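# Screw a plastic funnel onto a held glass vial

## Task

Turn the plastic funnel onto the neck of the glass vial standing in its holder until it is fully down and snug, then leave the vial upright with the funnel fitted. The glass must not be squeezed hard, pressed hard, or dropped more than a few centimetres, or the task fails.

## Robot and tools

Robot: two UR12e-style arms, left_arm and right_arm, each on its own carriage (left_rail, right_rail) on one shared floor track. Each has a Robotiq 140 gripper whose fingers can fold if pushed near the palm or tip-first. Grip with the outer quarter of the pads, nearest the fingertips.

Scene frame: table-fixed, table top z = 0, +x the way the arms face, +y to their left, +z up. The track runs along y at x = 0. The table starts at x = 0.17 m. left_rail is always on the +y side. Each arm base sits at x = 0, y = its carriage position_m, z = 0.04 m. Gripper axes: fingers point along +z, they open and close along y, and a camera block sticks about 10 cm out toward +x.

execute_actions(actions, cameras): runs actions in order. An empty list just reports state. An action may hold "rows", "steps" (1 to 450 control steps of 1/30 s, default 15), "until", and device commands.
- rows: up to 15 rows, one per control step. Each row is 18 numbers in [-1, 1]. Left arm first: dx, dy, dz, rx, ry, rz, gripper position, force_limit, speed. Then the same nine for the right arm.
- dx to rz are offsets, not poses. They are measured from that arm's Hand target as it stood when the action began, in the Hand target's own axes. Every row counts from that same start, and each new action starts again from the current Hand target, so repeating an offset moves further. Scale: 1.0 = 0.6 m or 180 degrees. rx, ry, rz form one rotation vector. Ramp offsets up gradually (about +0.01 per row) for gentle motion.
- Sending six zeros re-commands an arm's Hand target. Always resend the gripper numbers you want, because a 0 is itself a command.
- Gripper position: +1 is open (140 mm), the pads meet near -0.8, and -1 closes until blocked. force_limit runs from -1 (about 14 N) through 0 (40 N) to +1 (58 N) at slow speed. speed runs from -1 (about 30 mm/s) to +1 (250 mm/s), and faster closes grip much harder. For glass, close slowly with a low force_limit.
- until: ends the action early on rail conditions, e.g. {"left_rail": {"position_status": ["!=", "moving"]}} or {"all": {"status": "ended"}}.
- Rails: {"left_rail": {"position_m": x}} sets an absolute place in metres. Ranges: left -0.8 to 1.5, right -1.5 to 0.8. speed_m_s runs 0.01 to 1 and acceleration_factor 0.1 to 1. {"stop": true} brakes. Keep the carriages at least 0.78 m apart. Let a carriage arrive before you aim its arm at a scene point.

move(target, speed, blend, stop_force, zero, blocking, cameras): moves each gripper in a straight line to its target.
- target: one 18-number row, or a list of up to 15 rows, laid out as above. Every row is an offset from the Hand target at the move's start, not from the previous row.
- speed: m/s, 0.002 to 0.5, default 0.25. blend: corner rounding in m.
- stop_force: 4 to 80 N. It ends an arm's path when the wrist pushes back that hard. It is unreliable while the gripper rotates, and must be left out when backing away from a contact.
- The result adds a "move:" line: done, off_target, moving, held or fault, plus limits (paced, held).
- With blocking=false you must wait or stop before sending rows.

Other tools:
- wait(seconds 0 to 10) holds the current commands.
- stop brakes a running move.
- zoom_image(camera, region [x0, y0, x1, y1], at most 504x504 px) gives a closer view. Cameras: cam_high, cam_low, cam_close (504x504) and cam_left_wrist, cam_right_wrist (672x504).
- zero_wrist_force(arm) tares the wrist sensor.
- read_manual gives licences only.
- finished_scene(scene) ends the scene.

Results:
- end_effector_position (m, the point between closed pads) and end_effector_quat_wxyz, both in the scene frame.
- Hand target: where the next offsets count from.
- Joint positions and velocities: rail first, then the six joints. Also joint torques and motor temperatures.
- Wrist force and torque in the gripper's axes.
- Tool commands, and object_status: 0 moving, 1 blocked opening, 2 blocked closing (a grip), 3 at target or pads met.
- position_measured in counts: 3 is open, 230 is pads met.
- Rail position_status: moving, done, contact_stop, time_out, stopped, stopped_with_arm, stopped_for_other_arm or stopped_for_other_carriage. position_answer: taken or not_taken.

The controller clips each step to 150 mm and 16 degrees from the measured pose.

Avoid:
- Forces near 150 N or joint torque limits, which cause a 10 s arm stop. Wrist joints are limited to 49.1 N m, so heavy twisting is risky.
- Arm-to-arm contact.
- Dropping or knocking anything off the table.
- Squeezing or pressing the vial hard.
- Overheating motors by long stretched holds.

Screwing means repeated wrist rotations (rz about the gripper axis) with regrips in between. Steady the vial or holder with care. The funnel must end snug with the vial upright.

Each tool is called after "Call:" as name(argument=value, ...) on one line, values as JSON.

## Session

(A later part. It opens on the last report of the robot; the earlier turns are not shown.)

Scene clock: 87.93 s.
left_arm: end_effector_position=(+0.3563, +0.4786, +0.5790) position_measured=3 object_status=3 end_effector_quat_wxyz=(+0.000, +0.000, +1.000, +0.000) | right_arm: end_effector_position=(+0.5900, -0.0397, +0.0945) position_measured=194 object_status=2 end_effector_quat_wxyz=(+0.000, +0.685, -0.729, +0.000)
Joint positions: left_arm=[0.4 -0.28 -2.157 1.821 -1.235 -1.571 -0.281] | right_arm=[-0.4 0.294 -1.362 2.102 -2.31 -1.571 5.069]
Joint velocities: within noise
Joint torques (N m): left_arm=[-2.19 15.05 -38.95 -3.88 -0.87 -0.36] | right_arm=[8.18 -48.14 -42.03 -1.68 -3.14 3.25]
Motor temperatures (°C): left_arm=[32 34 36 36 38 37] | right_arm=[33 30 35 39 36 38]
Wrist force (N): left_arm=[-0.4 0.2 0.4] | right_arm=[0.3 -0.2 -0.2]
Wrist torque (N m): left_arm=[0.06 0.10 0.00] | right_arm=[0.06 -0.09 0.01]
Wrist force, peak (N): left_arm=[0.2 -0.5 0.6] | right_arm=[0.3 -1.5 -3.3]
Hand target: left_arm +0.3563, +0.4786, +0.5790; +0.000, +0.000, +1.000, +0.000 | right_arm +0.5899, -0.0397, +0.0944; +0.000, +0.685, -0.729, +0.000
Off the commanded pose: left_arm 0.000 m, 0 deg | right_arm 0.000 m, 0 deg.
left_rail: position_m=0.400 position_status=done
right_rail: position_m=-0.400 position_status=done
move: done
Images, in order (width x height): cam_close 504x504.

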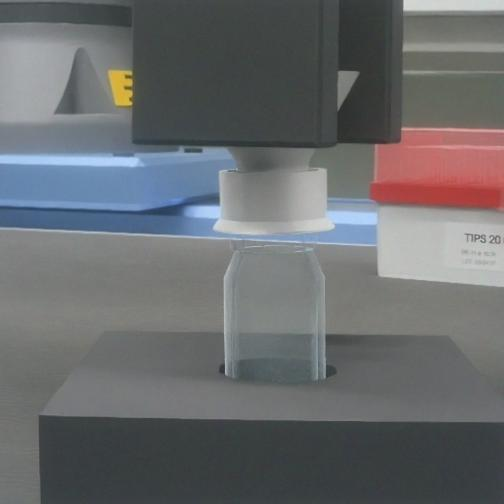

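Call:
move(target=[0,0,0,0,0,0,1,1,1,0,0,0.0006,0,0,0.33,-1,-0.3,-1], speed=0.3, cameras=[])

Call:
move(target=[[0,0,0,0,0,0,1,1,1,0,0,0,0,0,0,-0.35,-0.3,-1],[0,0,0,0,0,0,1,1,1,0,0,0,0,0,-0.5,-0.35,-0.3,-1],[0,0,0,0,0,0,1,1,1,0,0,0,0,0,-0.98,-0.35,-0.3,-1]], speed=0.45, blend=[0,0.01,0], cameras=["cam_close"])

Call:
move(target=[[0,0,0,0,0,0,1,1,1,0,0,0,0,0,-0.49,-0.35,-0.3,-1],[0,0,0,0,0,0,1,1,1,0,0,0,0,0,-0.98,-0.35,-0.3,-1]], speed=0.45, blend=[0.01,0], cameras=["cam_close","cam_right_wrist"])

Scene clock: 91.30 s.
left_arm: end_effector_position=(+0.3563, +0.4786, +0.5790) position_measured=3 object_status=3 end_effector_quat_wxyz=(+0.000, +0.000, +1.000, +0.000) | right_arm: end_effector_position=(+0.5900, -0.0397, +0.0941) position_measured=194 object_status=2 end_effector_quat_wxyz=(+0.000, -0.233, +0.972, +0.000)
Joint positions: left_arm=[0.4 -0.28 -2.157 1.821 -1.235 -1.571 -0.281] | right_arm=[-0.4 0.294 -1.362 2.102 -2.311 -1.571 6.105]
Joint velocities: within noise
Joint torques (N m): left_arm=[-2.42 15.65 -38.75 -3.58 -1.07 -0.46] | right_arm=[7 -48.64 -42.25 -2.09 -2.82 2.73]
Motor temperatures (°C): left_arm=[32 34 36 36 38 37] | right_arm=[33 30 35 39 36 38]
Wrist force (N): left_arm=[0.1 0.2 0.1] | right_arm=[0.8 0.3 0.4]
Wrist torque (N m): left_arm=[0.04 -0.02 0.00] | right_arm=[0.05 -0.17 0.02]
Wrist force, peak (N): left_arm=[0.5 -0.3 0.6] | right_arm=[0.6 -0.4 -1.3]
Hand target: left_arm +0.3563, +0.4786, +0.5790; +0.000, +0.000, +1.000, +0.000 | right_arm +0.5899, -0.0397, +0.0941; +0.000, -0.233, +0.972, +0.000
Off the commanded pose: left_arm 0.000 m, 0 deg | right_arm 0.000 m, 0 deg.
left_rail: position_m=0.400 position_status=done
right_rail: position_m=-0.400 position_status=done
move: done
No camera images: "cameras" was empty.

Scene clock: 96.20 s.
left_arm: end_effector_position=(+0.3563, +0.4786, +0.5790) position_measured=3 object_status=3 end_effector_quat_wxyz=(+0.000, +0.000, +1.000, +0.000) | right_arm: end_effector_position=(+0.5899, -0.0397, +0.0941) position_measured=173 object_status=3 end_effector_quat_wxyz=(+0.000, +0.979, +0.203, +0.000)
Joint positions: left_arm=[0.4 -0.28 -2.157 1.821 -1.235 -1.571 -0.281] | right_arm=[-0.4 0.294 -1.362 2.102 -2.311 -1.571 3.027]
Joint velocities: within noise
Joint torques (N m): left_arm=[-1.6 14.36 -39.41 -3.89 -1.26 -0.14] | right_arm=[-13.18 -77.93 -29.87 -1.92 3.55 -2.95]
Motor temperatures (°C): left_arm=[32 34 36 36 38 37] | right_arm=[33 30 35 39 36 38]
Wrist force (N): left_arm=[0.2 0.0 0.1] | right_arm=[0.3 -0.4 0.2]
Wrist torque (N m): left_arm=[0.00 -0.05 0.00] | right_arm=[-0.10 -0.07 0.01]
Wrist force, peak (N): left_arm=[0.3 -0.4 0.7] | right_arm=[1.0 0.2 0.5]
Hand target: left_arm +0.3563, +0.4786, +0.5790; +0.000, +0.000, +1.000, +0.000 | right_arm +0.5899, -0.0397, +0.0941; +0.000, +0.979, +0.203, +0.000
Off the commanded pose: left_arm 0.000 m, 0 deg | right_arm 0.000 m, 0 deg.
left_rail: position_m=0.400 position_status=done
right_rail: position_m=-0.400 position_status=done
move: done
Images, in order (width x height): cam_close 504x504.

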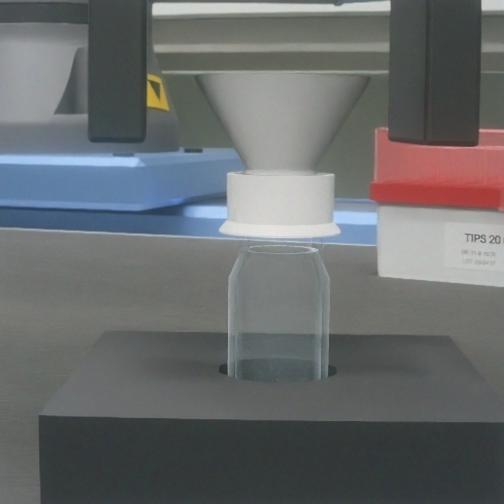

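Scene clock: 101.00 s.
left_arm: end_effector_position=(+0.3563, +0.4786, +0.5790) position_measured=3 object_status=3 end_effector_quat_wxyz=(+0.000, +0.000, +1.000, +0.000) | right_arm: end_effector_position=(+0.5899, -0.0397, +0.0941) position_measured=173 object_status=3 end_effector_quat_wxyz=(+0.000, -0.172, +0.985, +0.000)
Joint positions: left_arm=[0.4 -0.28 -2.157 1.821 -1.235 -1.571 -0.281] | right_arm=[-0.4 0.294 -1.362 2.102 -2.311 -1.571 -0.052]
Joint velocities: within noise
Joint torques (N m): left_arm=[-1.39 16.5 -39.9 -4.12 -1.45 -0.23] | right_arm=[-13.36 -77.34 -30.08 -1.61 3.88 -2.7]
Motor temperatures (°C): left_arm=[32 34 36 36 38 37] | right_arm=[33 30 35 39 36 38]
Wrist force (N): left_arm=[-0.3 -0.2 0.1] | right_arm=[0.4 -0.1 0.3]
Wrist torque (N m): left_arm=[-0.05 0.08 0.00] | right_arm=[-0.06 -0.09 0.01]
Wrist force, peak (N): left_arm=[0.5 -0.2 0.8] | right_arm=[1.1 0.2 0.2]
Hand target: left_arm +0.3563, +0.4786, +0.5790; +0.000, +0.000, +1.000, +0.000 | right_arm +0.5899, -0.0397, +0.0941; +0.000, -0.172, +0.985, +0.000
Off the commanded pose: left_arm 0.000 m, 0 deg | right_arm 0.000 m, 0 deg.
left_rail: position_m=0.400 position_status=done
right_rail: position_m=-0.400 position_status=done
move: done; blend cut to 0 m at target 1
Images, in order (width x height): cam_close 504x504, cam_right_wrist 672x504.

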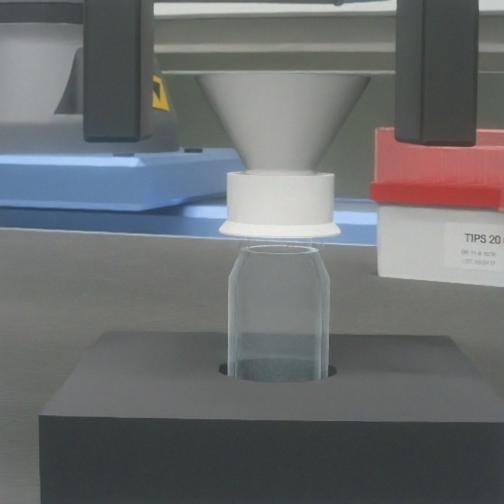

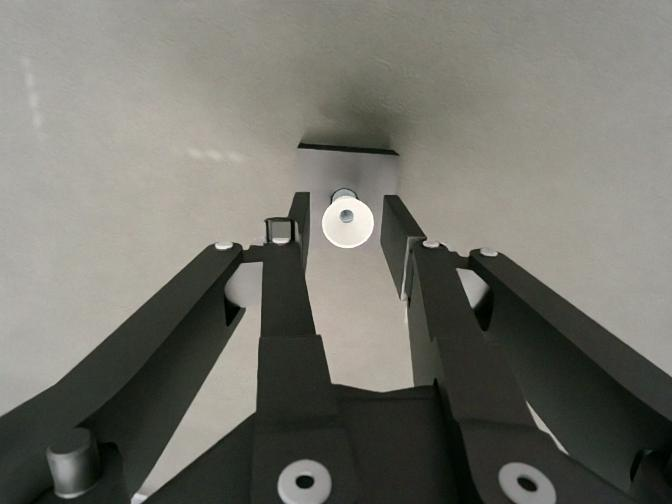

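Call:
move(target=[[0,0,0,0,0,0,1,1,1,0,0,0.001,0,0,-0.95,-0.35,-0.3,-1],[0,0,0,0,0,0,1,1,1,0,0,0.001,0,0,-0.95,-1,-0.3,-1]], speed=0.45, cameras=[])

Call:
wait(seconds=1.2, cameras=["cam_close"])

Call:
move(target=[0,0,0,0,0,0,1,1,1,0,0,0.0008,0,0,0.5,-1,-0.3,-1], speed=0.3, cameras=[])

Call:
move(target=[0,0,0,0,0,0,1,1,1,0,0,0.0008,0,0,0.5,-1,-0.3,-1], speed=0.3, cameras=["cam_close"])

Scene clock: 107.67 s.
left_arm: end_effector_position=(+0.3563, +0.4786, +0.5790) position_measured=3 object_status=3 end_effector_quat_wxyz=(+0.000, +0.000, +1.000, +0.000) | right_arm: end_effector_position=(+0.5899, -0.0397, +0.0935) position_measured=194 object_status=0 end_effector_quat_wxyz=(+0.000, +0.996, +0.094, +0.000)
Joint positions: left_arm=[0.4 -0.28 -2.157 1.821 -1.235 -1.571 -0.281] | right_arm=[-0.4 0.294 -1.361 2.102 -2.312 -1.571 -3.037]
Joint velocities: within noise
Joint torques (N m): left_arm=[-0.86 14.46 -39.21 -3.84 -1.48 -0.22] | right_arm=[-13.38 -77.56 -32.74 -2.78 3.64 -3.13]
Motor temperatures (°C): left_arm=[32 34 36 36 38 37] | right_arm=[33 30 35 39 36 38]
Wrist force (N): left_arm=[0.3 0.0 0.5] | right_arm=[-0.1 -0.3 -0.5]
Wrist torque (N m): left_arm=[0.00 -0.06 0.00] | right_arm=[-0.11 0.03 -0.01]
Wrist force, peak (N): left_arm=[0.3 -0.4 0.7] | right_arm=[0.9 -0.1 0.7]
Hand target: left_arm +0.3563, +0.4786, +0.5790; +0.000, +0.000, +1.000, +0.000 | right_arm +0.5899, -0.0397, +0.0935; +0.000, +0.996, +0.094, +0.000
Off the commanded pose: left_arm 0.000 m, 0 deg | right_arm 0.000 m, 0 deg.
left_rail: position_m=0.400 position_status=done
right_rail: position_m=-0.400 position_status=done
move: done
No camera images: "cameras" was empty.

Scene clock: 108.87 s.
left_arm: end_effector_position=(+0.3563, +0.4786, +0.5790) position_measured=3 object_status=3 end_effector_quat_wxyz=(+0.000, +0.000, +1.000, +0.000) | right_arm: end_effector_position=(+0.5899, -0.0397, +0.0935) position_measured=194 object_status=2 end_effector_quat_wxyz=(+0.000, +0.996, +0.094, +0.000)
Joint positions: left_arm=[0.4 -0.28 -2.157 1.821 -1.235 -1.571 -0.281] | right_arm=[-0.4 0.294 -1.361 2.102 -2.312 -1.571 -3.037]
Joint velocities: within noise
Joint torques (N m): left_arm=[-2.47 15.84 -38.46 -3.93 -1.43 -0.24] | right_arm=[-13.87 -74.48 -34.52 -3.38 3.62 -3.05]
Motor temperatures (°C): left_arm=[32 34 36 36 38 37] | right_arm=[33 30 35 39 36 38]
Wrist force (N): left_arm=[0.0 0.1 -0.1] | right_arm=[0.3 -0.4 -1.3]
Wrist torque (N m): left_arm=[0.01 0.01 0.00] | right_arm=[-0.13 -0.06 -0.01]
Wrist force, peak (N): left_arm=[-0.3 -0.6 0.0] | right_arm=[0.0 0.1 -1.7]
Hand target: left_arm +0.3563, +0.4786, +0.5790; +0.000, +0.000, +1.000, +0.000 | right_arm +0.5899, -0.0397, +0.0935; +0.000, +0.996, +0.094, +0.000
Tool commands: left_gripper/position=+1.0 left_gripper/force_limit=+1.0 left_gripper/speed=+1.0 right_gripper/position=-1.0 right_gripper/force_limit=-0.3 right_gripper/speed=-1.0
Off the commanded pose: left_arm 0.000 m, 0 deg | right_arm 0.000 m, 0 deg.
left_rail: position_m=0.400 position_status=done
right_rail: position_m=-0.400 position_status=done
wait: 1.20 s
Images, in order (width x height): cam_close 504x504.

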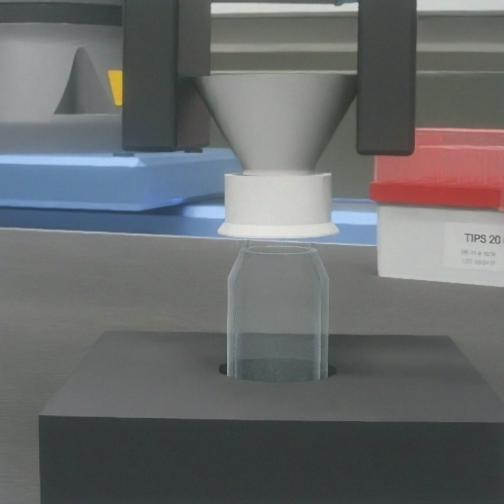

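Scene clock: 112.10 s.
left_arm: end_effector_position=(+0.3563, +0.4786, +0.5790) position_measured=3 object_status=3 end_effector_quat_wxyz=(+0.000, +0.000, +1.000, +0.000) | right_arm: end_effector_position=(+0.5900, -0.0397, +0.0930) position_measured=194 object_status=2 end_effector_quat_wxyz=(+0.000, +0.771, -0.637, +0.000)
Joint positions: left_arm=[0.4 -0.28 -2.157 1.821 -1.235 -1.571 -0.28] | right_arm=[-0.4 0.294 -1.361 2.103 -2.313 -1.571 -1.466]
Joint velocities: within noise
Joint torques (N m): left_arm=[-2 15.33 -39.57 -3.81 -1.37 -0.53] | right_arm=[7.94 -50.03 -42.67 -2.29 -2.97 3.08]
Motor temperatures (°C): left_arm=[32 34 36 36 38 37] | right_arm=[33 30 35 39 36 38]
Wrist force (N): left_arm=[0.3 0.1 0.1] | right_arm=[0.2 0.5 -0.5]
Wrist torque (N m): left_arm=[0.03 -0.07 0.00] | right_arm=[-0.03 -0.05 0.00]
Wrist force, peak (N): left_arm=[-0.2 0.0 0.7] | right_arm=[0.0 -0.3 -1.1]
Hand target: left_arm +0.3563, +0.4786, +0.5790; +0.000, +0.000, +1.000, +0.000 | right_arm +0.5899, -0.0397, +0.0930; +0.000, +0.771, -0.637, +0.000
Off the commanded pose: left_arm 0.000 m, 0 deg | right_arm 0.000 m, 0 deg.
left_rail: position_m=0.400 position_status=done
right_rail: position_m=-0.400 position_status=done
move: done
No camera images: "cameras" was empty.

Scene clock: 115.33 s.
left_arm: end_effector_position=(+0.3563, +0.4786, +0.5790) position_measured=3 object_status=3 end_effector_quat_wxyz=(+0.000, +0.000, +1.000, +0.000) | right_arm: end_effector_position=(+0.5900, -0.0397, +0.0925) position_measured=194 object_status=2 end_effector_quat_wxyz=(+0.000, -0.094, +0.996, +0.000)
Joint positions: left_arm=[0.4 -0.28 -2.157 1.821 -1.235 -1.571 -0.281] | right_arm=[-0.4 0.294 -1.36 2.103 -2.314 -1.571 0.105]
Joint velocities: within noise
Joint torques (N m): left_arm=[-2.42 16.11 -38.71 -4.2 -1.32 -0.39] | right_arm=[6.58 -47.28 -42.04 -1.7 -3.66 3.13]
Motor temperatures (°C): left_arm=[32 34 36 36 38 37] | right_arm=[33 30 35 39 36 38]
Wrist force (N): left_arm=[0.0 -0.4 0.6] | right_arm=[-0.1 1.4 -1.2]
Wrist torque (N m): left_arm=[-0.09 0.00 0.00] | right_arm=[-0.14 0.03 0.01]
Wrist force, peak (N): left_arm=[0.4 -0.5 0.6] | right_arm=[0.6 1.4 -2.4]
Hand target: left_arm +0.3563, +0.4786, +0.5790; +0.000, +0.000, +1.000, +0.000 | right_arm +0.5899, -0.0397, +0.0925; +0.000, -0.094, +0.996, +0.000
Off the commanded pose: left_arm 0.000 m, 0 deg | right_arm 0.000 m, 0 deg.
left_rail: position_m=0.400 position_status=done
right_rail: position_m=-0.400 position_status=done
move: done
Images, in order (width x height): cam_close 504x504.

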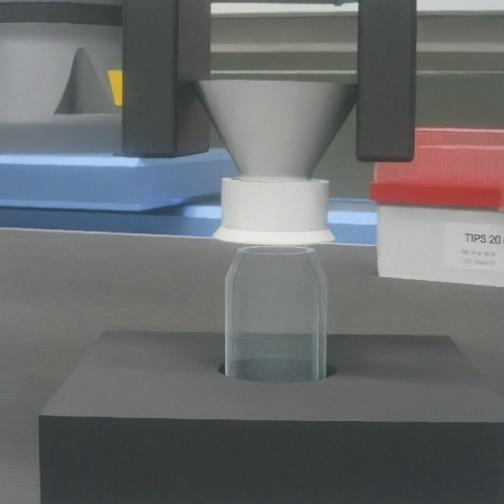

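Call:
move(target=[0,0,0,0,0,0,1,1,1,0,0,0.0007,0,0,0.5,-1,-0.3,-1], speed=0.3, cameras=["cam_close"])

Call:
move(target=[0,0,0,0,0,0,1,1,1,0,0,0.0004,0,0,0.25,-1,-0.3,-1], speed=0.3, cameras=["cam_close"])

Call:
zoom_image(camera="cam_close", region=[152, 100, 402, 350])

Scene clock: 119.27 s.
left_arm: end_effector_position=(+0.3563, +0.4786, +0.5790) position_measured=3 object_status=3 end_effector_quat_wxyz=(+0.000, +0.000, +1.000, +0.000) | right_arm: end_effector_position=(+0.5900, -0.0397, +0.0921) position_measured=194 object_status=2 end_effector_quat_wxyz=(+0.000, +0.637, +0.771, +0.000)
Joint positions: left_arm=[0.4 -0.28 -2.157 1.821 -1.235 -1.571 -0.281] | right_arm=[-0.4 0.294 -1.359 2.103 -2.315 -1.571 1.676]
Joint velocities: within noise
Joint torques (N m): left_arm=[-2.72 15.74 -39.9 -4.18 -1.54 -0.13] | right_arm=[7.88 -46.9 -39.8 -1.06 -2.78 2.93]
Motor temperatures (°C): left_arm=[32 34 36 36 38 37] | right_arm=[33 30 35 39 36 38]
Wrist force (N): left_arm=[0.2 -0.4 0.4] | right_arm=[0.7 0.6 -4.3]
Wrist torque (N m): left_arm=[-0.08 -0.05 0.00] | right_arm=[-0.13 -0.11 -0.03]
Wrist force, peak (N): left_arm=[0.4 -0.2 0.8] | right_arm=[0.4 0.9 -5.1]
Hand target: left_arm +0.3563, +0.4786, +0.5790; +0.000, +0.000, +1.000, +0.000 | right_arm +0.5899, -0.0397, +0.0921; +0.000, +0.637, +0.771, +0.000
Off the commanded pose: left_arm 0.000 m, 0 deg | right_arm 0.000 m, 0 deg.
left_rail: position_m=0.400 position_status=done
right_rail: position_m=-0.400 position_status=done
move: done
Images, in order (width x height): cam_close 504x504.

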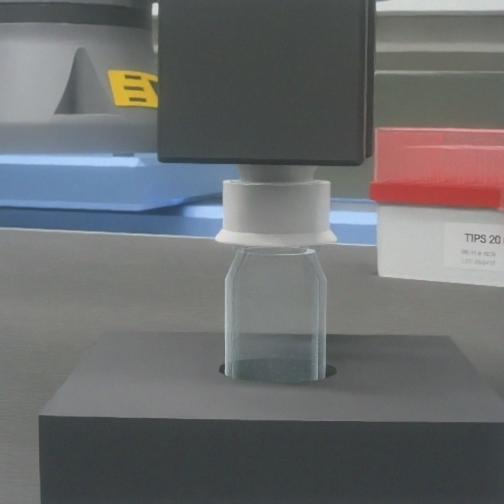

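Scene clock: 121.17 s.
left_arm: end_effector_position=(+0.3563, +0.4786, +0.5790) position_measured=3 object_status=3 end_effector_quat_wxyz=(+0.000, +0.000, +1.000, +0.000) | right_arm: end_effector_position=(+0.5900, -0.0397, +0.0919) position_measured=194 object_status=2 end_effector_quat_wxyz=(+0.000, +0.884, +0.468, +0.000)
Joint positions: left_arm=[0.4 -0.28 -2.157 1.821 -1.235 -1.571 -0.281] | right_arm=[-0.4 0.294 -1.359 2.104 -2.315 -1.571 2.461]
Joint velocities: within noise
Joint torques (N m): left_arm=[-1.85 14 -39.66 -4.22 -1.77 -0.26] | right_arm=[8.65 -43.54 -39.57 -1.38 -2.95 3]
Motor temperatures (°C): left_arm=[32 34 36 36 38 37] | right_arm=[33 30 35 39 36 38]
Wrist force (N): left_arm=[0.1 0.1 0.2] | right_arm=[0.1 -0.5 -6.6]
Wrist torque (N m): left_arm=[0.02 -0.01 0.00] | right_arm=[-0.14 -0.03 -0.04]
Wrist force, peak (N): left_arm=[0.2 0.0 0.8] | right_arm=[0.1 -0.2 -7.1]
Hand target: left_arm +0.3563, +0.4786, +0.5790; +0.000, +0.000, +1.000, +0.000 | right_arm +0.5899, -0.0397, +0.0919; +0.000, +0.884, +0.468, +0.000
Off the commanded pose: left_arm 0.000 m, 0 deg | right_arm 0.000 m, 0 deg.
left_rail: position_m=0.400 position_status=done
right_rail: position_m=-0.400 position_status=done
move: done
Images, in order (width x height): cam_close 504x504.

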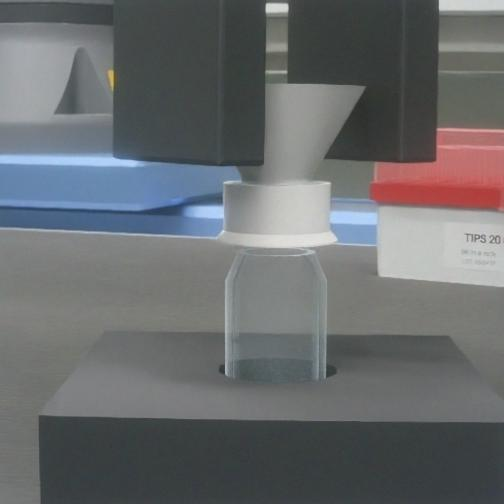

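Scaled by 2.016 from the camera's 504x504 image, which has a finer 720x720 frame.

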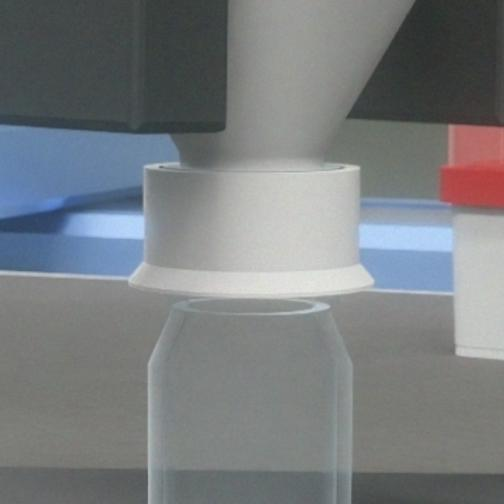

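Call:
move(target=[0,0,0,0,0,0,1,1,1,0,0,0,0,0,0.25,-1,-0.3,-1], speed=0.25, cameras=["cam_close"])

Call:
move(target=[0,0,0,0,0,0,1,1,1,0,0,0,0,0,0.25,-1,-0.3,-1], speed=0.25, cameras=["cam_close","cam_right_wrist"])

Call:
zoom_image(camera="cam_close", region=[152, 100, 402, 350])

Scene clock: 126.03 s.
left_arm: end_effector_position=(+0.3563, +0.4786, +0.5790) position_measured=3 object_status=3 end_effector_quat_wxyz=(+0.000, +0.000, +1.000, +0.000) | right_arm: end_effector_position=(+0.5900, -0.0397, +0.0919) position_measured=194 object_status=2 end_effector_quat_wxyz=(+0.000, +0.996, +0.094, +0.000)
Joint positions: left_arm=[0.4 -0.28 -2.157 1.821 -1.235 -1.571 -0.28] | right_arm=[-0.4 0.294 -1.359 2.104 -2.315 -1.571 3.247]
Joint velocities: within noise
Joint torques (N m): left_arm=[-3.24 17.12 -40.07 -3.92 -1.74 -0.29] | right_arm=[8.2 -47.92 -39.52 -1.65 -3.15 3.72]
Motor temperatures (°C): left_arm=[32 34 36 36 38 37] | right_arm=[33 30 35 39 36 38]
Wrist force (N): left_arm=[0.2 -0.2 -0.2] | right_arm=[-0.2 -0.2 -5.4]
Wrist torque (N m): left_arm=[-0.05 -0.04 0.00] | right_arm=[-0.05 0.03 -0.05]
Wrist force, peak (N): left_arm=[0.1 -0.6 0.8] | right_arm=[-0.1 0.0 -8.3]
Hand target: left_arm +0.3563, +0.4786, +0.5790; +0.000, +0.000, +1.000, +0.000 | right_arm +0.5899, -0.0397, +0.0919; +0.000, +0.996, +0.094, +0.000
Off the commanded pose: left_arm 0.000 m, 0 deg | right_arm 0.000 m, 0 deg.
left_rail: position_m=0.400 position_status=done
right_rail: position_m=-0.400 position_status=done
move: done
Images, in order (width x height): cam_close 504x504.

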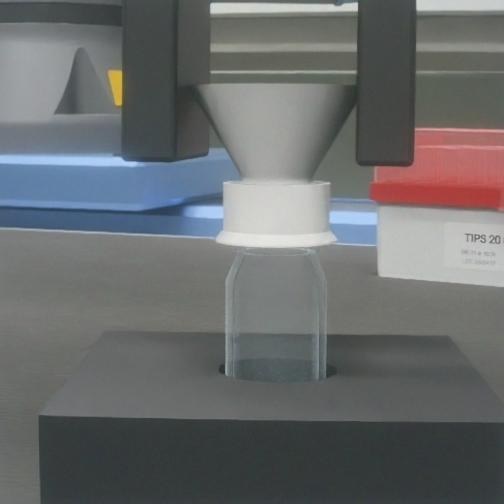

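Scene clock: 128.20 s.
left_arm: end_effector_position=(+0.3563, +0.4786, +0.5790) position_measured=3 object_status=3 end_effector_quat_wxyz=(+0.000, +0.000, +1.000, +0.000) | right_arm: end_effector_position=(+0.5900, -0.0397, +0.0919) position_measured=194 object_status=2 end_effector_quat_wxyz=(+0.000, +0.956, -0.294, +0.000)
Joint positions: left_arm=[0.4 -0.28 -2.157 1.821 -1.235 -1.571 -0.281] | right_arm=[-0.4 0.294 -1.359 2.104 -2.315 -1.571 4.032]
Joint velocities: within noise
Joint torques (N m): left_arm=[-4.41 12.79 -39.01 -3.93 -1.54 -0.21] | right_arm=[7.94 -45.8 -39.65 -1.72 -2.98 3.15]
Motor temperatures (°C): left_arm=[32 34 36 36 38 37] | right_arm=[33 30 35 39 36 38]
Wrist force (N): left_arm=[0.2 -0.2 0.3] | right_arm=[-0.1 0.3 -5.8]
Wrist torque (N m): left_arm=[-0.06 -0.03 0.00] | right_arm=[-0.03 0.01 -0.04]
Wrist force, peak (N): left_arm=[0.1 -0.4 0.7] | right_arm=[0.2 0.2 -7.7]
Hand target: left_arm +0.3563, +0.4786, +0.5790; +0.000, +0.000, +1.000, +0.000 | right_arm +0.5899, -0.0397, +0.0919; +0.000, +0.956, -0.294, +0.000
Off the commanded pose: left_arm 0.000 m, 0 deg | right_arm 0.000 m, 0 deg.
left_rail: position_m=0.400 position_status=done
right_rail: position_m=-0.400 position_status=done
move: done
Images, in order (width x height): cam_close 504x504, cam_right_wrist 672x504.

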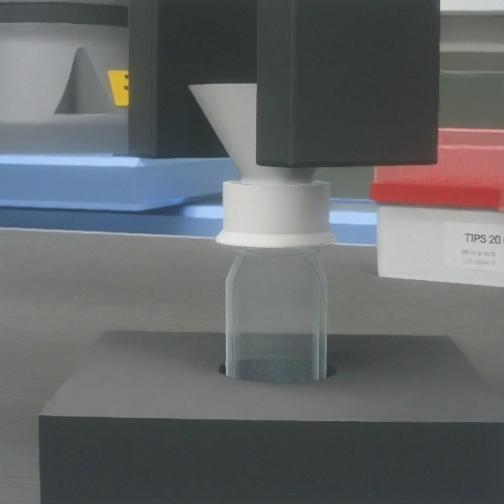

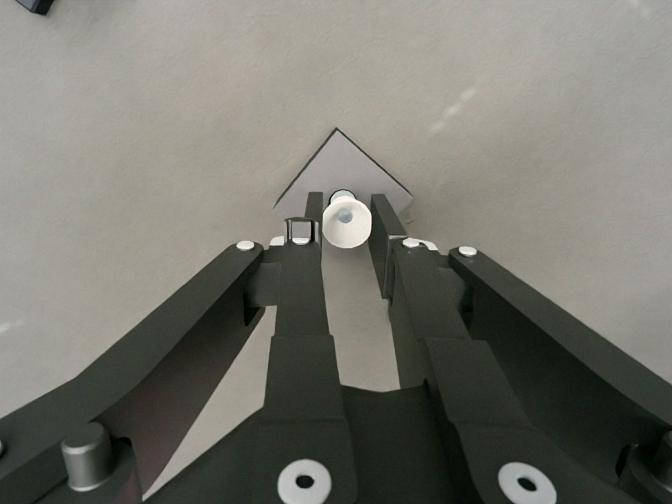

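Scaled by 2.016 from the camera's 504x504 image, which has a finer 720x720 frame.

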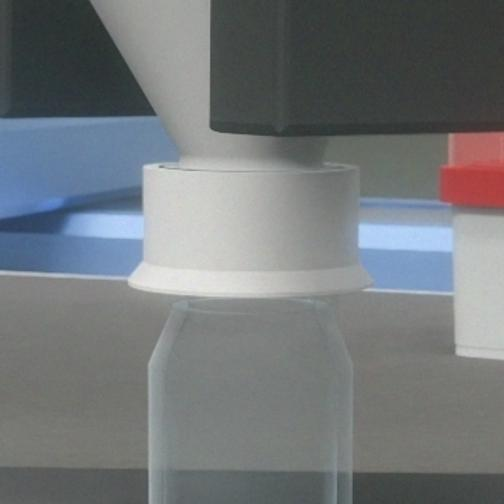

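Call:
move(target=[0,0,0,0,0,0,1,1,1,0,0,0.0008,0,0,0.25,-1,-0.3,-1], speed=0.2, cameras=["cam_close"])

Call:
zoom_image(camera="cam_close", region=[152, 100, 402, 350])

Call:
move(target=[0,0,0,0,0,0,1,1,1,0,0,0.0008,0,0,0.25,-1,-0.3,-1], speed=0.2, cameras=["cam_close"])

Call:
zoom_image(camera="cam_close", region=[152, 100, 402, 350])

Scene clock: 131.80 s.
left_arm: end_effector_position=(+0.3563, +0.4786, +0.5790) position_measured=3 object_status=3 end_effector_quat_wxyz=(+0.000, +0.000, +1.000, +0.000) | right_arm: end_effector_position=(+0.5899, -0.0398, +0.0913) position_measured=194 object_status=2 end_effector_quat_wxyz=(+0.000, +0.771, -0.637, +0.000)
Joint positions: left_arm=[0.4 -0.28 -2.157 1.821 -1.235 -1.571 -0.281] | right_arm=[-0.4 0.294 -1.358 2.104 -2.316 -1.571 4.817]
Joint velocities: within noise
Joint torques (N m): left_arm=[-2.83 14.54 -39.68 -4.08 -1.72 -0.43] | right_arm=[7.96 -43.49 -38.83 -5.44 -3.32 3.09]
Motor temperatures (°C): left_arm=[32 34 36 36 38 37] | right_arm=[33 30 35 39 36 38]
Wrist force (N): left_arm=[0.4 -0.2 0.3] | right_arm=[0.0 -0.1 -7.2]
Wrist torque (N m): left_arm=[-0.04 -0.09 0.01] | right_arm=[-0.07 0.02 -0.06]
Wrist force, peak (N): left_arm=[-0.3 -0.4 0.6] | right_arm=[0.4 0.3 -8.4]
Hand target: left_arm +0.3563, +0.4786, +0.5790; +0.000, +0.000, +1.000, +0.000 | right_arm +0.5899, -0.0397, +0.0914; +0.000, +0.771, -0.637, +0.000
Off the commanded pose: left_arm 0.000 m, 0 deg | right_arm 0.000 m, 0 deg.
left_rail: position_m=0.400 position_status=done
right_rail: position_m=-0.400 position_status=done
move: done
Images, in order (width x height): cam_close 504x504.

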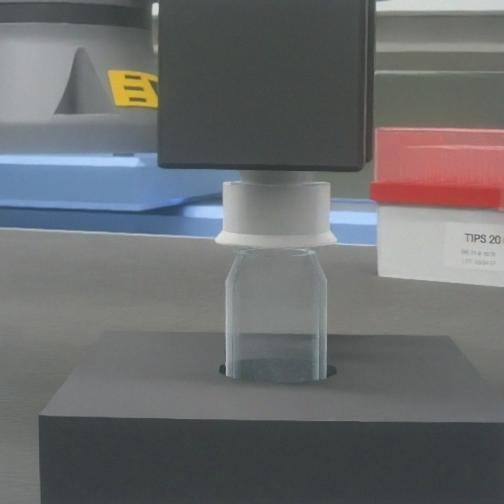

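Scaled by 2.016 from the camera's 504x504 image, which has a finer 720x720 frame.

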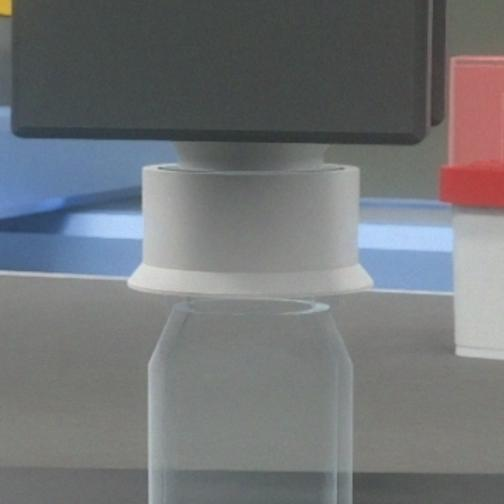

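Scene clock: 134.30 s.
left_arm: end_effector_position=(+0.3563, +0.4786, +0.5790) position_measured=3 object_status=3 end_effector_quat_wxyz=(+0.000, +0.000, +1.000, +0.000) | right_arm: end_effector_position=(+0.5899, -0.0398, +0.0909) position_measured=194 object_status=2 end_effector_quat_wxyz=(+0.000, -0.468, +0.884, +0.000)
Joint positions: left_arm=[0.4 -0.28 -2.157 1.821 -1.235 -1.571 -0.28] | right_arm=[-0.4 0.294 -1.358 2.104 -2.317 -1.571 5.603]
Joint velocities: within noise
Joint torques (N m): left_arm=[-3.13 14.21 -40.35 -4.63 -1.55 -0.16] | right_arm=[6.31 -43.62 -38.73 -5.29 -3.31 2.85]
Motor temperatures (°C): left_arm=[32 34 36 36 38 37] | right_arm=[33 30 35 39 36 38]
Wrist force (N): left_arm=[-0.1 0.2 0.3] | right_arm=[0.5 -0.3 -7.7]
Wrist torque (N m): left_arm=[0.05 0.02 0.00] | right_arm=[-0.10 -0.10 -0.03]
Wrist force, peak (N): left_arm=[0.5 0.2 0.5] | right_arm=[0.4 -0.2 -8.6]
Hand target: left_arm +0.3563, +0.4786, +0.5790; +0.000, +0.000, +1.000, +0.000 | right_arm +0.5899, -0.0397, +0.0909; +0.000, -0.468, +0.884, +0.000
Off the commanded pose: left_arm 0.000 m, 0 deg | right_arm 0.000 m, 0 deg.
left_rail: position_m=0.400 position_status=done
right_rail: position_m=-0.400 position_status=done
move: done
Images, in order (width x height): cam_close 504x504.

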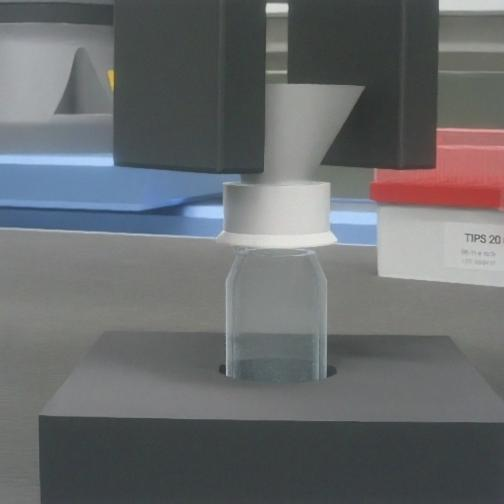

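Scaled by 2.016 from the camera's 504x504 image, which has a finer 720x720 frame.

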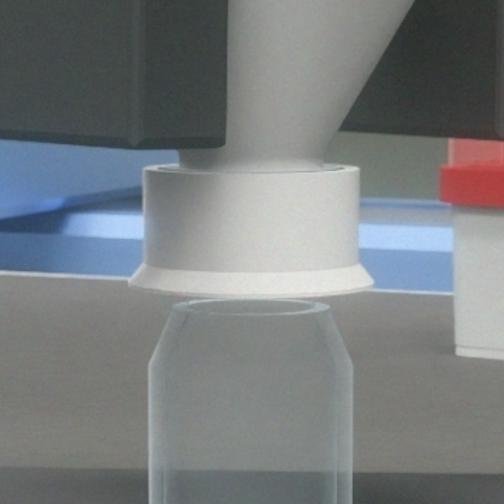

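Call:
move(target=[[0,0,0,0,0,0,1,1,1,0,0,0,0,0,0,-0.38,-0.02,-1],[0,0,0,0,0,0,1,1,1,0,0,0.001,0,0,-0.7,-0.38,-0.02,-1],[0,0,0,0,0,0,1,1,1,0,0,0.001,0,0,-0.7,-1,-0.02,-1]], speed=0.45, cameras=[])

Call:
wait(seconds=1.3, cameras=[])

Call:
move(target=[0,0,0,0,0,0,1,1,1,0,0,0,0,0,0.3,-1,-0.02,-1], speed=0.25, cameras=["cam_close"])

Call:
zoom_image(camera="cam_close", region=[152, 100, 402, 350])

Call:
move(target=[0,0,0,0,0,0,1,1,1,0,0,0,0,0,0.3,-1,-0.02,-1], speed=0.25, cameras=["cam_close"])

Call:
zoom_image(camera="cam_close", region=[152, 100, 402, 350])

Scene clock: 140.33 s.
left_arm: end_effector_position=(+0.3563, +0.4786, +0.5790) position_measured=3 object_status=3 end_effector_quat_wxyz=(+0.000, +0.000, +1.000, +0.000) | right_arm: end_effector_position=(+0.5899, -0.0397, +0.0903) position_measured=195 object_status=0 end_effector_quat_wxyz=(+0.000, +1.000, +0.016, +0.000)
Joint positions: left_arm=[0.4 -0.28 -2.157 1.821 -1.235 -1.571 -0.28] | right_arm=[-0.4 0.294 -1.357 2.105 -2.318 -1.571 3.404]
Joint velocities: within noise
Joint torques (N m): left_arm=[-1.79 13.92 -39.52 -4.47 -1.68 -0.31] | right_arm=[-13.8 -77.07 -31.25 -2.22 3.81 -3.32]
Motor temperatures (°C): left_arm=[32 34 36 36 38 37] | right_arm=[33 30 35 39 36 38]
Wrist force (N): left_arm=[0.0 -0.3 0.3] | right_arm=[0.1 -0.1 -0.9]
Wrist torque (N m): left_arm=[-0.08 0.00 0.00] | right_arm=[-0.07 0.00 0.01]
Wrist force, peak (N): left_arm=[0.9 0.2 0.4] | right_arm=[0.3 -0.3 -7.7]
Hand target: left_arm +0.3563, +0.4786, +0.5790; +0.000, +0.000, +1.000, +0.000 | right_arm +0.5899, -0.0397, +0.0903; +0.000, +1.000, +0.016, +0.000
Off the commanded pose: left_arm 0.000 m, 0 deg | right_arm 0.000 m, 0 deg.
left_rail: position_m=0.400 position_status=done
right_rail: position_m=-0.400 position_status=done
move: done
No camera images: "cameras" was empty.

Scene clock: 141.63 s.
left_arm: end_effector_position=(+0.3563, +0.4786, +0.5790) position_measured=3 object_status=3 end_effector_quat_wxyz=(+0.000, +0.000, +1.000, +0.000) | right_arm: end_effector_position=(+0.5899, -0.0397, +0.0903) position_measured=195 object_status=2 end_effector_quat_wxyz=(+0.000, +1.000, +0.016, +0.000)
Joint positions: left_arm=[0.4 -0.28 -2.157 1.821 -1.235 -1.571 -0.281] | right_arm=[-0.4 0.294 -1.357 2.105 -2.318 -1.571 3.404]
Joint velocities: within noise
Joint torques (N m): left_arm=[-1.41 13.77 -39.84 -4.39 -1.78 -0.01] | right_arm=[-13.02 -75.22 -33.47 -2.87 3.38 -3.28]
Motor temperatures (°C): left_arm=[32 34 36 36 38 37] | right_arm=[33 30 35 39 36 38]
Wrist force (N): left_arm=[0.2 -0.3 0.0] | right_arm=[0.3 0.3 -0.6]
Wrist torque (N m): left_arm=[-0.07 -0.03 0.00] | right_arm=[0.00 -0.06 0.01]
Wrist force, peak (N): left_arm=[0.1 -0.5 0.8] | right_arm=[0.6 -0.3 -1.0]
Hand target: left_arm +0.3563, +0.4786, +0.5790; +0.000, +0.000, +1.000, +0.000 | right_arm +0.5899, -0.0397, +0.0903; +0.000, +1.000, +0.016, +0.000
Tool commands: left_gripper/position=+1.0 left_gripper/force_limit=+1.0 left_gripper/speed=+1.0 right_gripper/position=-1.0 right_gripper/force_limit=-0.02 right_gripper/speed=-1.0
Off the commanded pose: left_arm 0.000 m, 0 deg | right_arm 0.000 m, 0 deg.
left_rail: position_m=0.400 position_status=done
right_rail: position_m=-0.400 position_status=done
wait: 1.30 s
No camera images: "cameras" was empty.

Scene clock: 144.10 s.
left_arm: end_effector_position=(+0.3563, +0.4786, +0.5790) position_measured=3 object_status=3 end_effector_quat_wxyz=(+0.000, +0.000, +1.000, +0.000) | right_arm: end_effector_position=(+0.5900, -0.0397, +0.0904) position_measured=195 object_status=2 end_effector_quat_wxyz=(+0.000, +0.898, -0.440, +0.000)
Joint positions: left_arm=[0.4 -0.28 -2.157 1.821 -1.235 -1.571 -0.281] | right_arm=[-0.4 0.294 -1.357 2.105 -2.319 -1.571 4.346]
Joint velocities: within noise
Joint torques (N m): left_arm=[-2.6 14.58 -40.82 -4.67 -1.76 -0.13] | right_arm=[6.75 -52.78 -42.73 -2.14 -2.98 3.28]
Motor temperatures (°C): left_arm=[32 34 36 36 38 37] | right_arm=[33 30 35 39 36 38]
Wrist force (N): left_arm=[0.0 -0.4 0.4] | right_arm=[0.7 0.0 0.8]
Wrist torque (N m): left_arm=[-0.07 -0.01 0.00] | right_arm=[-0.03 -0.14 0.02]
Wrist force, peak (N): left_arm=[0.7 0.3 0.4] | right_arm=[0.6 0.4 -1.1]
Hand target: left_arm +0.3563, +0.4786, +0.5790; +0.000, +0.000, +1.000, +0.000 | right_arm +0.5899, -0.0397, +0.0903; +0.000, +0.898, -0.440, +0.000
Off the commanded pose: left_arm 0.000 m, 0 deg | right_arm 0.000 m, 0 deg.
left_rail: position_m=0.400 position_status=done
right_rail: position_m=-0.400 position_status=done
move: done
Images, in order (width x height): cam_close 504x504.

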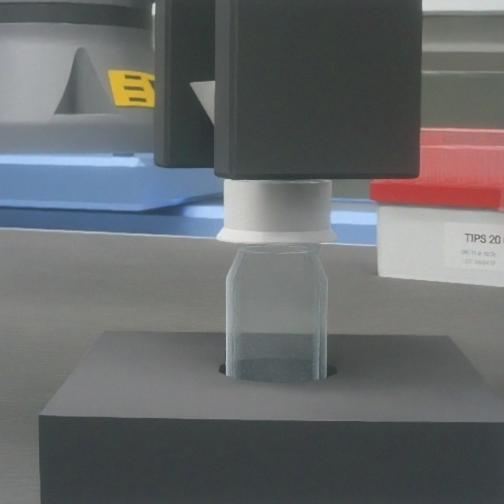

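Scaled by 2.016 from the camera's 504x504 image, which has a finer 720x720 frame.

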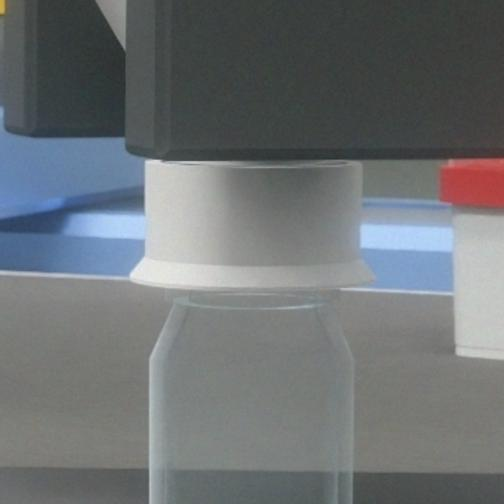

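Scene clock: 146.57 s.
left_arm: end_effector_position=(+0.3563, +0.4786, +0.5790) position_measured=3 object_status=3 end_effector_quat_wxyz=(+0.000, +0.000, +1.000, +0.000) | right_arm: end_effector_position=(+0.5900, -0.0397, +0.0904) position_measured=195 object_status=2 end_effector_quat_wxyz=(+0.000, -0.600, +0.800, +0.000)
Joint positions: left_arm=[0.4 -0.28 -2.157 1.821 -1.235 -1.571 -0.281] | right_arm=[-0.4 0.294 -1.357 2.105 -2.319 -1.571 5.289]
Joint velocities: within noise
Joint torques (N m): left_arm=[-1.31 15.3 -40.69 -4.23 -1.83 -0.37] | right_arm=[7.17 -51.91 -43.48 -2.65 -3.33 2.65]
Motor temperatures (°C): left_arm=[32 34 36 36 38 37] | right_arm=[33 30 35 39 36 38]
Wrist force (N): left_arm=[0.1 -0.1 0.4] | right_arm=[0.8 0.7 1.1]
Wrist torque (N m): left_arm=[-0.02 -0.02 0.00] | right_arm=[-0.03 -0.22 0.02]
Wrist force, peak (N): left_arm=[-0.1 -0.2 0.9] | right_arm=[0.7 0.9 -1.2]
Hand target: left_arm +0.3563, +0.4786, +0.5790; +0.000, +0.000, +1.000, +0.000 | right_arm +0.5899, -0.0397, +0.0903; +0.000, -0.600, +0.800, +0.000
Off the commanded pose: left_arm 0.000 m, 0 deg | right_arm 0.000 m, 0 deg.
left_rail: position_m=0.400 position_status=done
right_rail: position_m=-0.400 position_status=done
move: done
Images, in order (width x height): cam_close 504x504.

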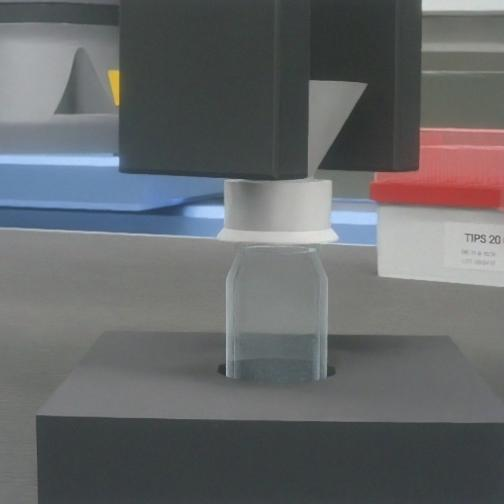

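Scaled by 2.016 from the camera's 504x504 image, which has a finer 720x720 frame.

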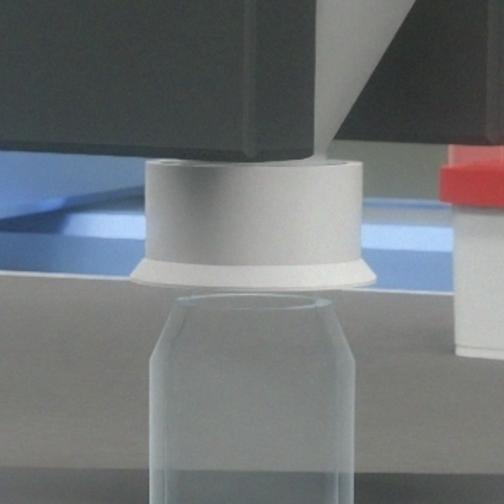

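Call:
move(target=[[0,0,0,0,0,0,1,1,1,0,0,0,0,0,0,-0.3,-0.3,-1],[0,0,0,0,0,0,1,1,1,0,0,-0.003,0,0,-0.6,-0.3,-0.3,-1]], speed=0.45, cameras=["cam_close"])

Call:
zoom_image(camera="cam_close", region=[152, 100, 402, 350])

Call:
move(target=[[0,0,0,0,0,0,1,1,1,0,0,0,0,0,-0.55,-0.3,-0.3,-1],[0,0,0,0,0,0,1,1,1,0,0,0,0,0,-0.98,-0.3,-0.3,-1]], speed=0.45, cameras=["cam_close"])

Call:
zoom_image(camera="cam_close", region=[152, 100, 402, 350])

Scene clock: 152.90 s.
left_arm: end_effector_position=(+0.3563, +0.4786, +0.5790) position_measured=3 object_status=3 end_effector_quat_wxyz=(+0.000, +0.000, +1.000, +0.000) | right_arm: end_effector_position=(+0.5899, -0.0397, +0.0921) position_measured=167 object_status=3 end_effector_quat_wxyz=(+0.000, +1.000, +0.016, +0.000)
Joint positions: left_arm=[0.4 -0.28 -2.157 1.821 -1.235 -1.571 -0.281] | right_arm=[-0.4 0.294 -1.359 2.103 -2.315 -1.571 3.404]
Joint velocities: within noise
Joint torques (N m): left_arm=[-1.79 12.39 -40.07 -4.01 -1.73 -0.01] | right_arm=[-13.92 -77.92 -30.4 -1.76 3.71 -3.19]
Motor temperatures (°C): left_arm=[32 34 36 36 38 37] | right_arm=[33 30 35 39 36 38]
Wrist force (N): left_arm=[0.2 -0.1 0.6] | right_arm=[0.6 -0.2 0.3]
Wrist torque (N m): left_arm=[-0.04 -0.04 0.00] | right_arm=[-0.09 -0.12 0.01]
Wrist force, peak (N): left_arm=[0.2 -0.9 0.4] | right_arm=[1.1 0.2 1.2]
Hand target: left_arm +0.3563, +0.4786, +0.5790; +0.000, +0.000, +1.000, +0.000 | right_arm +0.5899, -0.0397, +0.0921; +0.000, +1.000, +0.016, +0.000
Off the commanded pose: left_arm 0.000 m, 0 deg | right_arm 0.000 m, 0 deg.
left_rail: position_m=0.400 position_status=done
right_rail: position_m=-0.400 position_status=done
move: done
Images, in order (width x height): cam_close 504x504.

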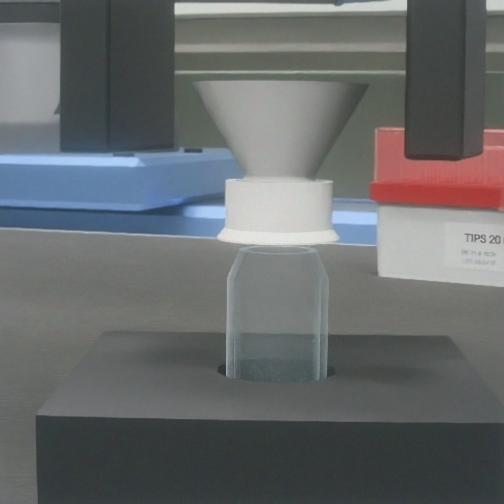

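Scaled by 2.016 from the camera's 504x504 image, which has a finer 720x720 frame.

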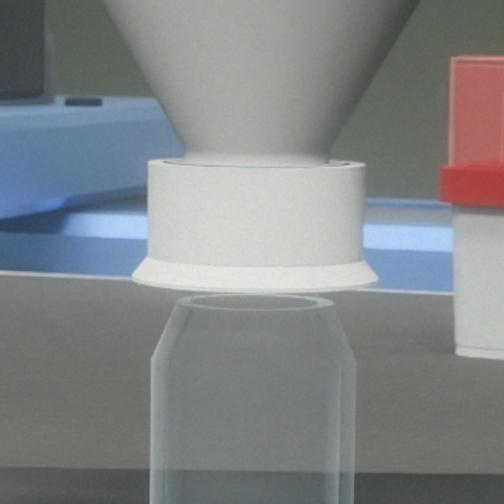

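Scene clock: 157.70 s.
left_arm: end_effector_position=(+0.3563, +0.4786, +0.5790) position_measured=3 object_status=3 end_effector_quat_wxyz=(+0.000, +0.000, +1.000, +0.000) | right_arm: end_effector_position=(+0.5899, -0.0397, +0.0921) position_measured=167 object_status=3 end_effector_quat_wxyz=(+0.000, +0.016, +1.000, +0.000)
Joint positions: left_arm=[0.4 -0.28 -2.157 1.821 -1.235 -1.571 -0.281] | right_arm=[-0.4 0.294 -1.359 2.103 -2.315 -1.571 0.325]
Joint velocities: within noise
Joint torques (N m): left_arm=[-3.85 13.48 -39.91 -4.44 -1.77 -0.34] | right_arm=[-12.94 -77.85 -29.85 -1.68 3.68 -3.32]
Motor temperatures (°C): left_arm=[32 34 36 36 38 37] | right_arm=[33 30 35 39 36 38]
Wrist force (N): left_arm=[0.2 0.3 0.4] | right_arm=[0.1 -0.4 -0.1]
Wrist torque (N m): left_arm=[0.06 -0.06 0.00] | right_arm=[-0.12 -0.03 0.02]
Wrist force, peak (N): left_arm=[-0.1 -0.5 0.7] | right_arm=[-0.1 -0.9 0.8]
Hand target: left_arm +0.3563, +0.4786, +0.5790; +0.000, +0.000, +1.000, +0.000 | right_arm +0.5899, -0.0397, +0.0921; +0.000, +0.016, +1.000, +0.000
Off the commanded pose: left_arm 0.000 m, 0 deg | right_arm 0.000 m, 0 deg.
left_rail: position_m=0.400 position_status=done
right_rail: position_m=-0.400 position_status=done
move: done
Images, in order (width x height): cam_close 504x504.

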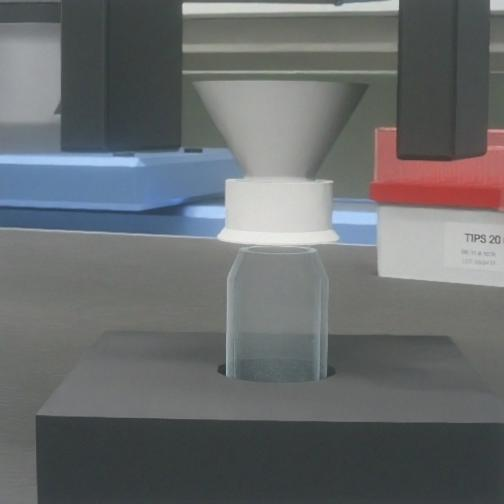

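Scaled by 2.016 from the camera's 504x504 image, which has a finer 720x720 frame.

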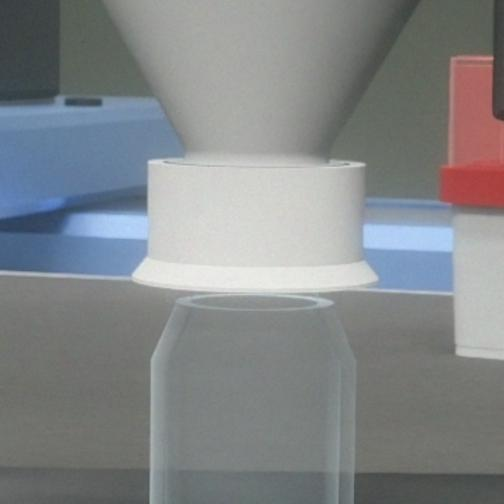

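Call:
execute_actions(actions=[{"rows":[[0,0,0,0,0,0,1,1,1,0,0,0,0,0,0,-1,-0.3,-1]],"steps":60}], cameras=["cam_close"])

Call:
move(target=[0,0,0,0,0,0,1,1,1,0,0,0.0015,0,0,0.5,-1,-0.3,-1], speed=0.4, cameras=["cam_close"])

Call:
zoom_image(camera="cam_close", region=[152, 100, 402, 350])

Scene clock: 163.10 s.
left_arm: end_effector_position=(+0.3563, +0.4786, +0.5790) position_measured=3 object_status=3 end_effector_quat_wxyz=(+0.000, +0.000, +1.000, +0.000) | right_arm: end_effector_position=(+0.5899, -0.0397, +0.0921) position_measured=194 object_status=2 end_effector_quat_wxyz=(+0.000, +0.016, +1.000, +0.000)
Joint positions: left_arm=[0.4 -0.28 -2.157 1.821 -1.235 -1.571 -0.281] | right_arm=[-0.4 0.294 -1.359 2.103 -2.315 -1.571 0.325]
Joint velocities: within noise
Joint torques (N m): left_arm=[-1.91 15.97 -40.55 -3.97 -1.94 -0.22] | right_arm=[-14.25 -75.55 -38.54 -4.8 3.51 -3.17]
Motor temperatures (°C): left_arm=[32 34 36 36 38 37] | right_arm=[33 30 35 39 36 38]
Wrist force (N): left_arm=[0.3 -0.1 0.1] | right_arm=[0.3 -0.7 -0.7]
Wrist torque (N m): left_arm=[-0.03 -0.06 0.01] | right_arm=[-0.15 -0.07 0.01]
Wrist force, peak (N): left_arm=[0.5 -0.1 0.8] | right_arm=[0.5 -0.6 -1.1]
Hand target: left_arm +0.3563, +0.4786, +0.5790; +0.000, +0.000, +1.000, +0.000 | right_arm +0.5899, -0.0397, +0.0921; +0.000, +0.016, +1.000, +0.000
Off the commanded pose: left_arm 0.000 m, 0 deg | right_arm 0.000 m, 0 deg.
left_rail: position_m=0.400 position_status=done
right_rail: position_m=-0.400 position_status=done
Images, in order (width x height): cam_close 504x504.

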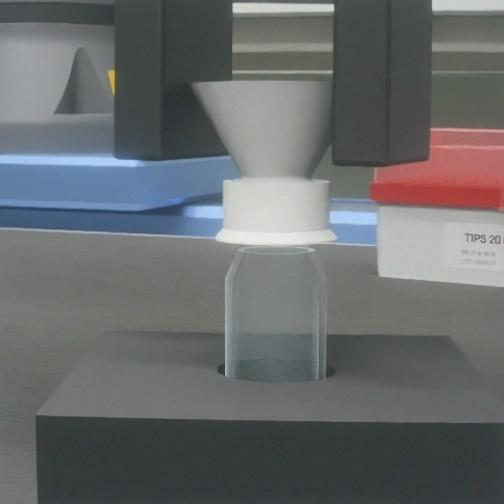

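Scene clock: 165.73 s.
left_arm: end_effector_position=(+0.3563, +0.4786, +0.5790) position_measured=3 object_status=3 end_effector_quat_wxyz=(+0.000, +0.000, +1.000, +0.000) | right_arm: end_effector_position=(+0.5900, -0.0397, +0.0912) position_measured=194 object_status=2 end_effector_quat_wxyz=(+0.000, +0.718, +0.696, +0.000)
Joint positions: left_arm=[0.4 -0.28 -2.157 1.821 -1.235 -1.571 -0.281] | right_arm=[-0.4 0.294 -1.358 2.104 -2.317 -1.571 1.896]
Joint velocities: within noise
Joint torques (N m): left_arm=[-3.9 14.97 -39.77 -4.21 -2.04 0] | right_arm=[8.86 -43.34 -38.66 -0.85 -3 3.25]
Motor temperatures (°C): left_arm=[32 34 36 36 38 37] | right_arm=[33 30 35 39 36 38]
Wrist force (N): left_arm=[-0.2 0.1 0.1] | right_arm=[0.3 -0.5 -7.5]
Wrist torque (N m): left_arm=[0.02 0.04 -0.01] | right_arm=[-0.02 -0.07 -0.05]
Wrist force, peak (N): left_arm=[0.2 -0.3 0.7] | right_arm=[0.1 0.0 -9.7]
Hand target: left_arm +0.3563, +0.4786, +0.5790; +0.000, +0.000, +1.000, +0.000 | right_arm +0.5899, -0.0397, +0.0912; +0.000, +0.718, +0.696, +0.000
Off the commanded pose: left_arm 0.000 m, 0 deg | right_arm 0.000 m, 0 deg.
left_rail: position_m=0.400 position_status=done
right_rail: position_m=-0.400 position_status=done
move: done
Images, in order (width x height): cam_close 504x504.

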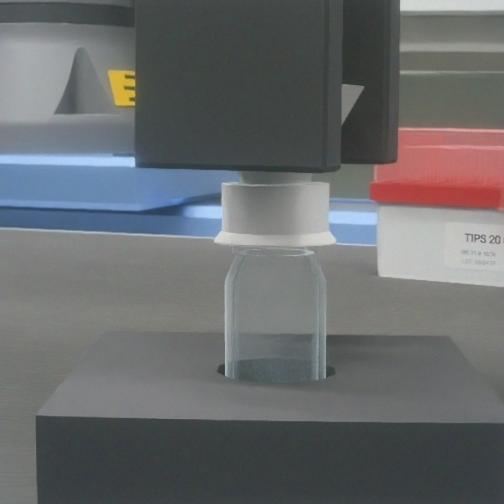

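Scaled by 2.016 from the camera's 504x504 image, which has a finer 720x720 frame.

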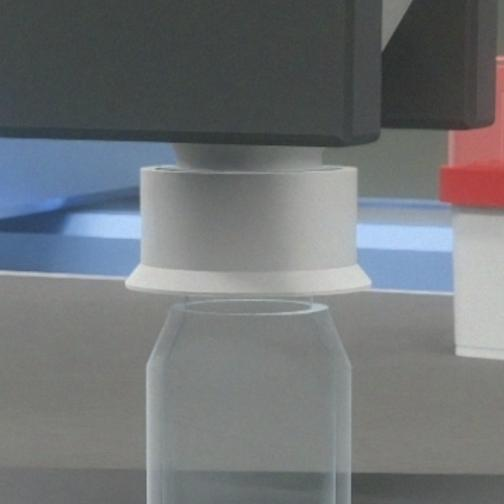

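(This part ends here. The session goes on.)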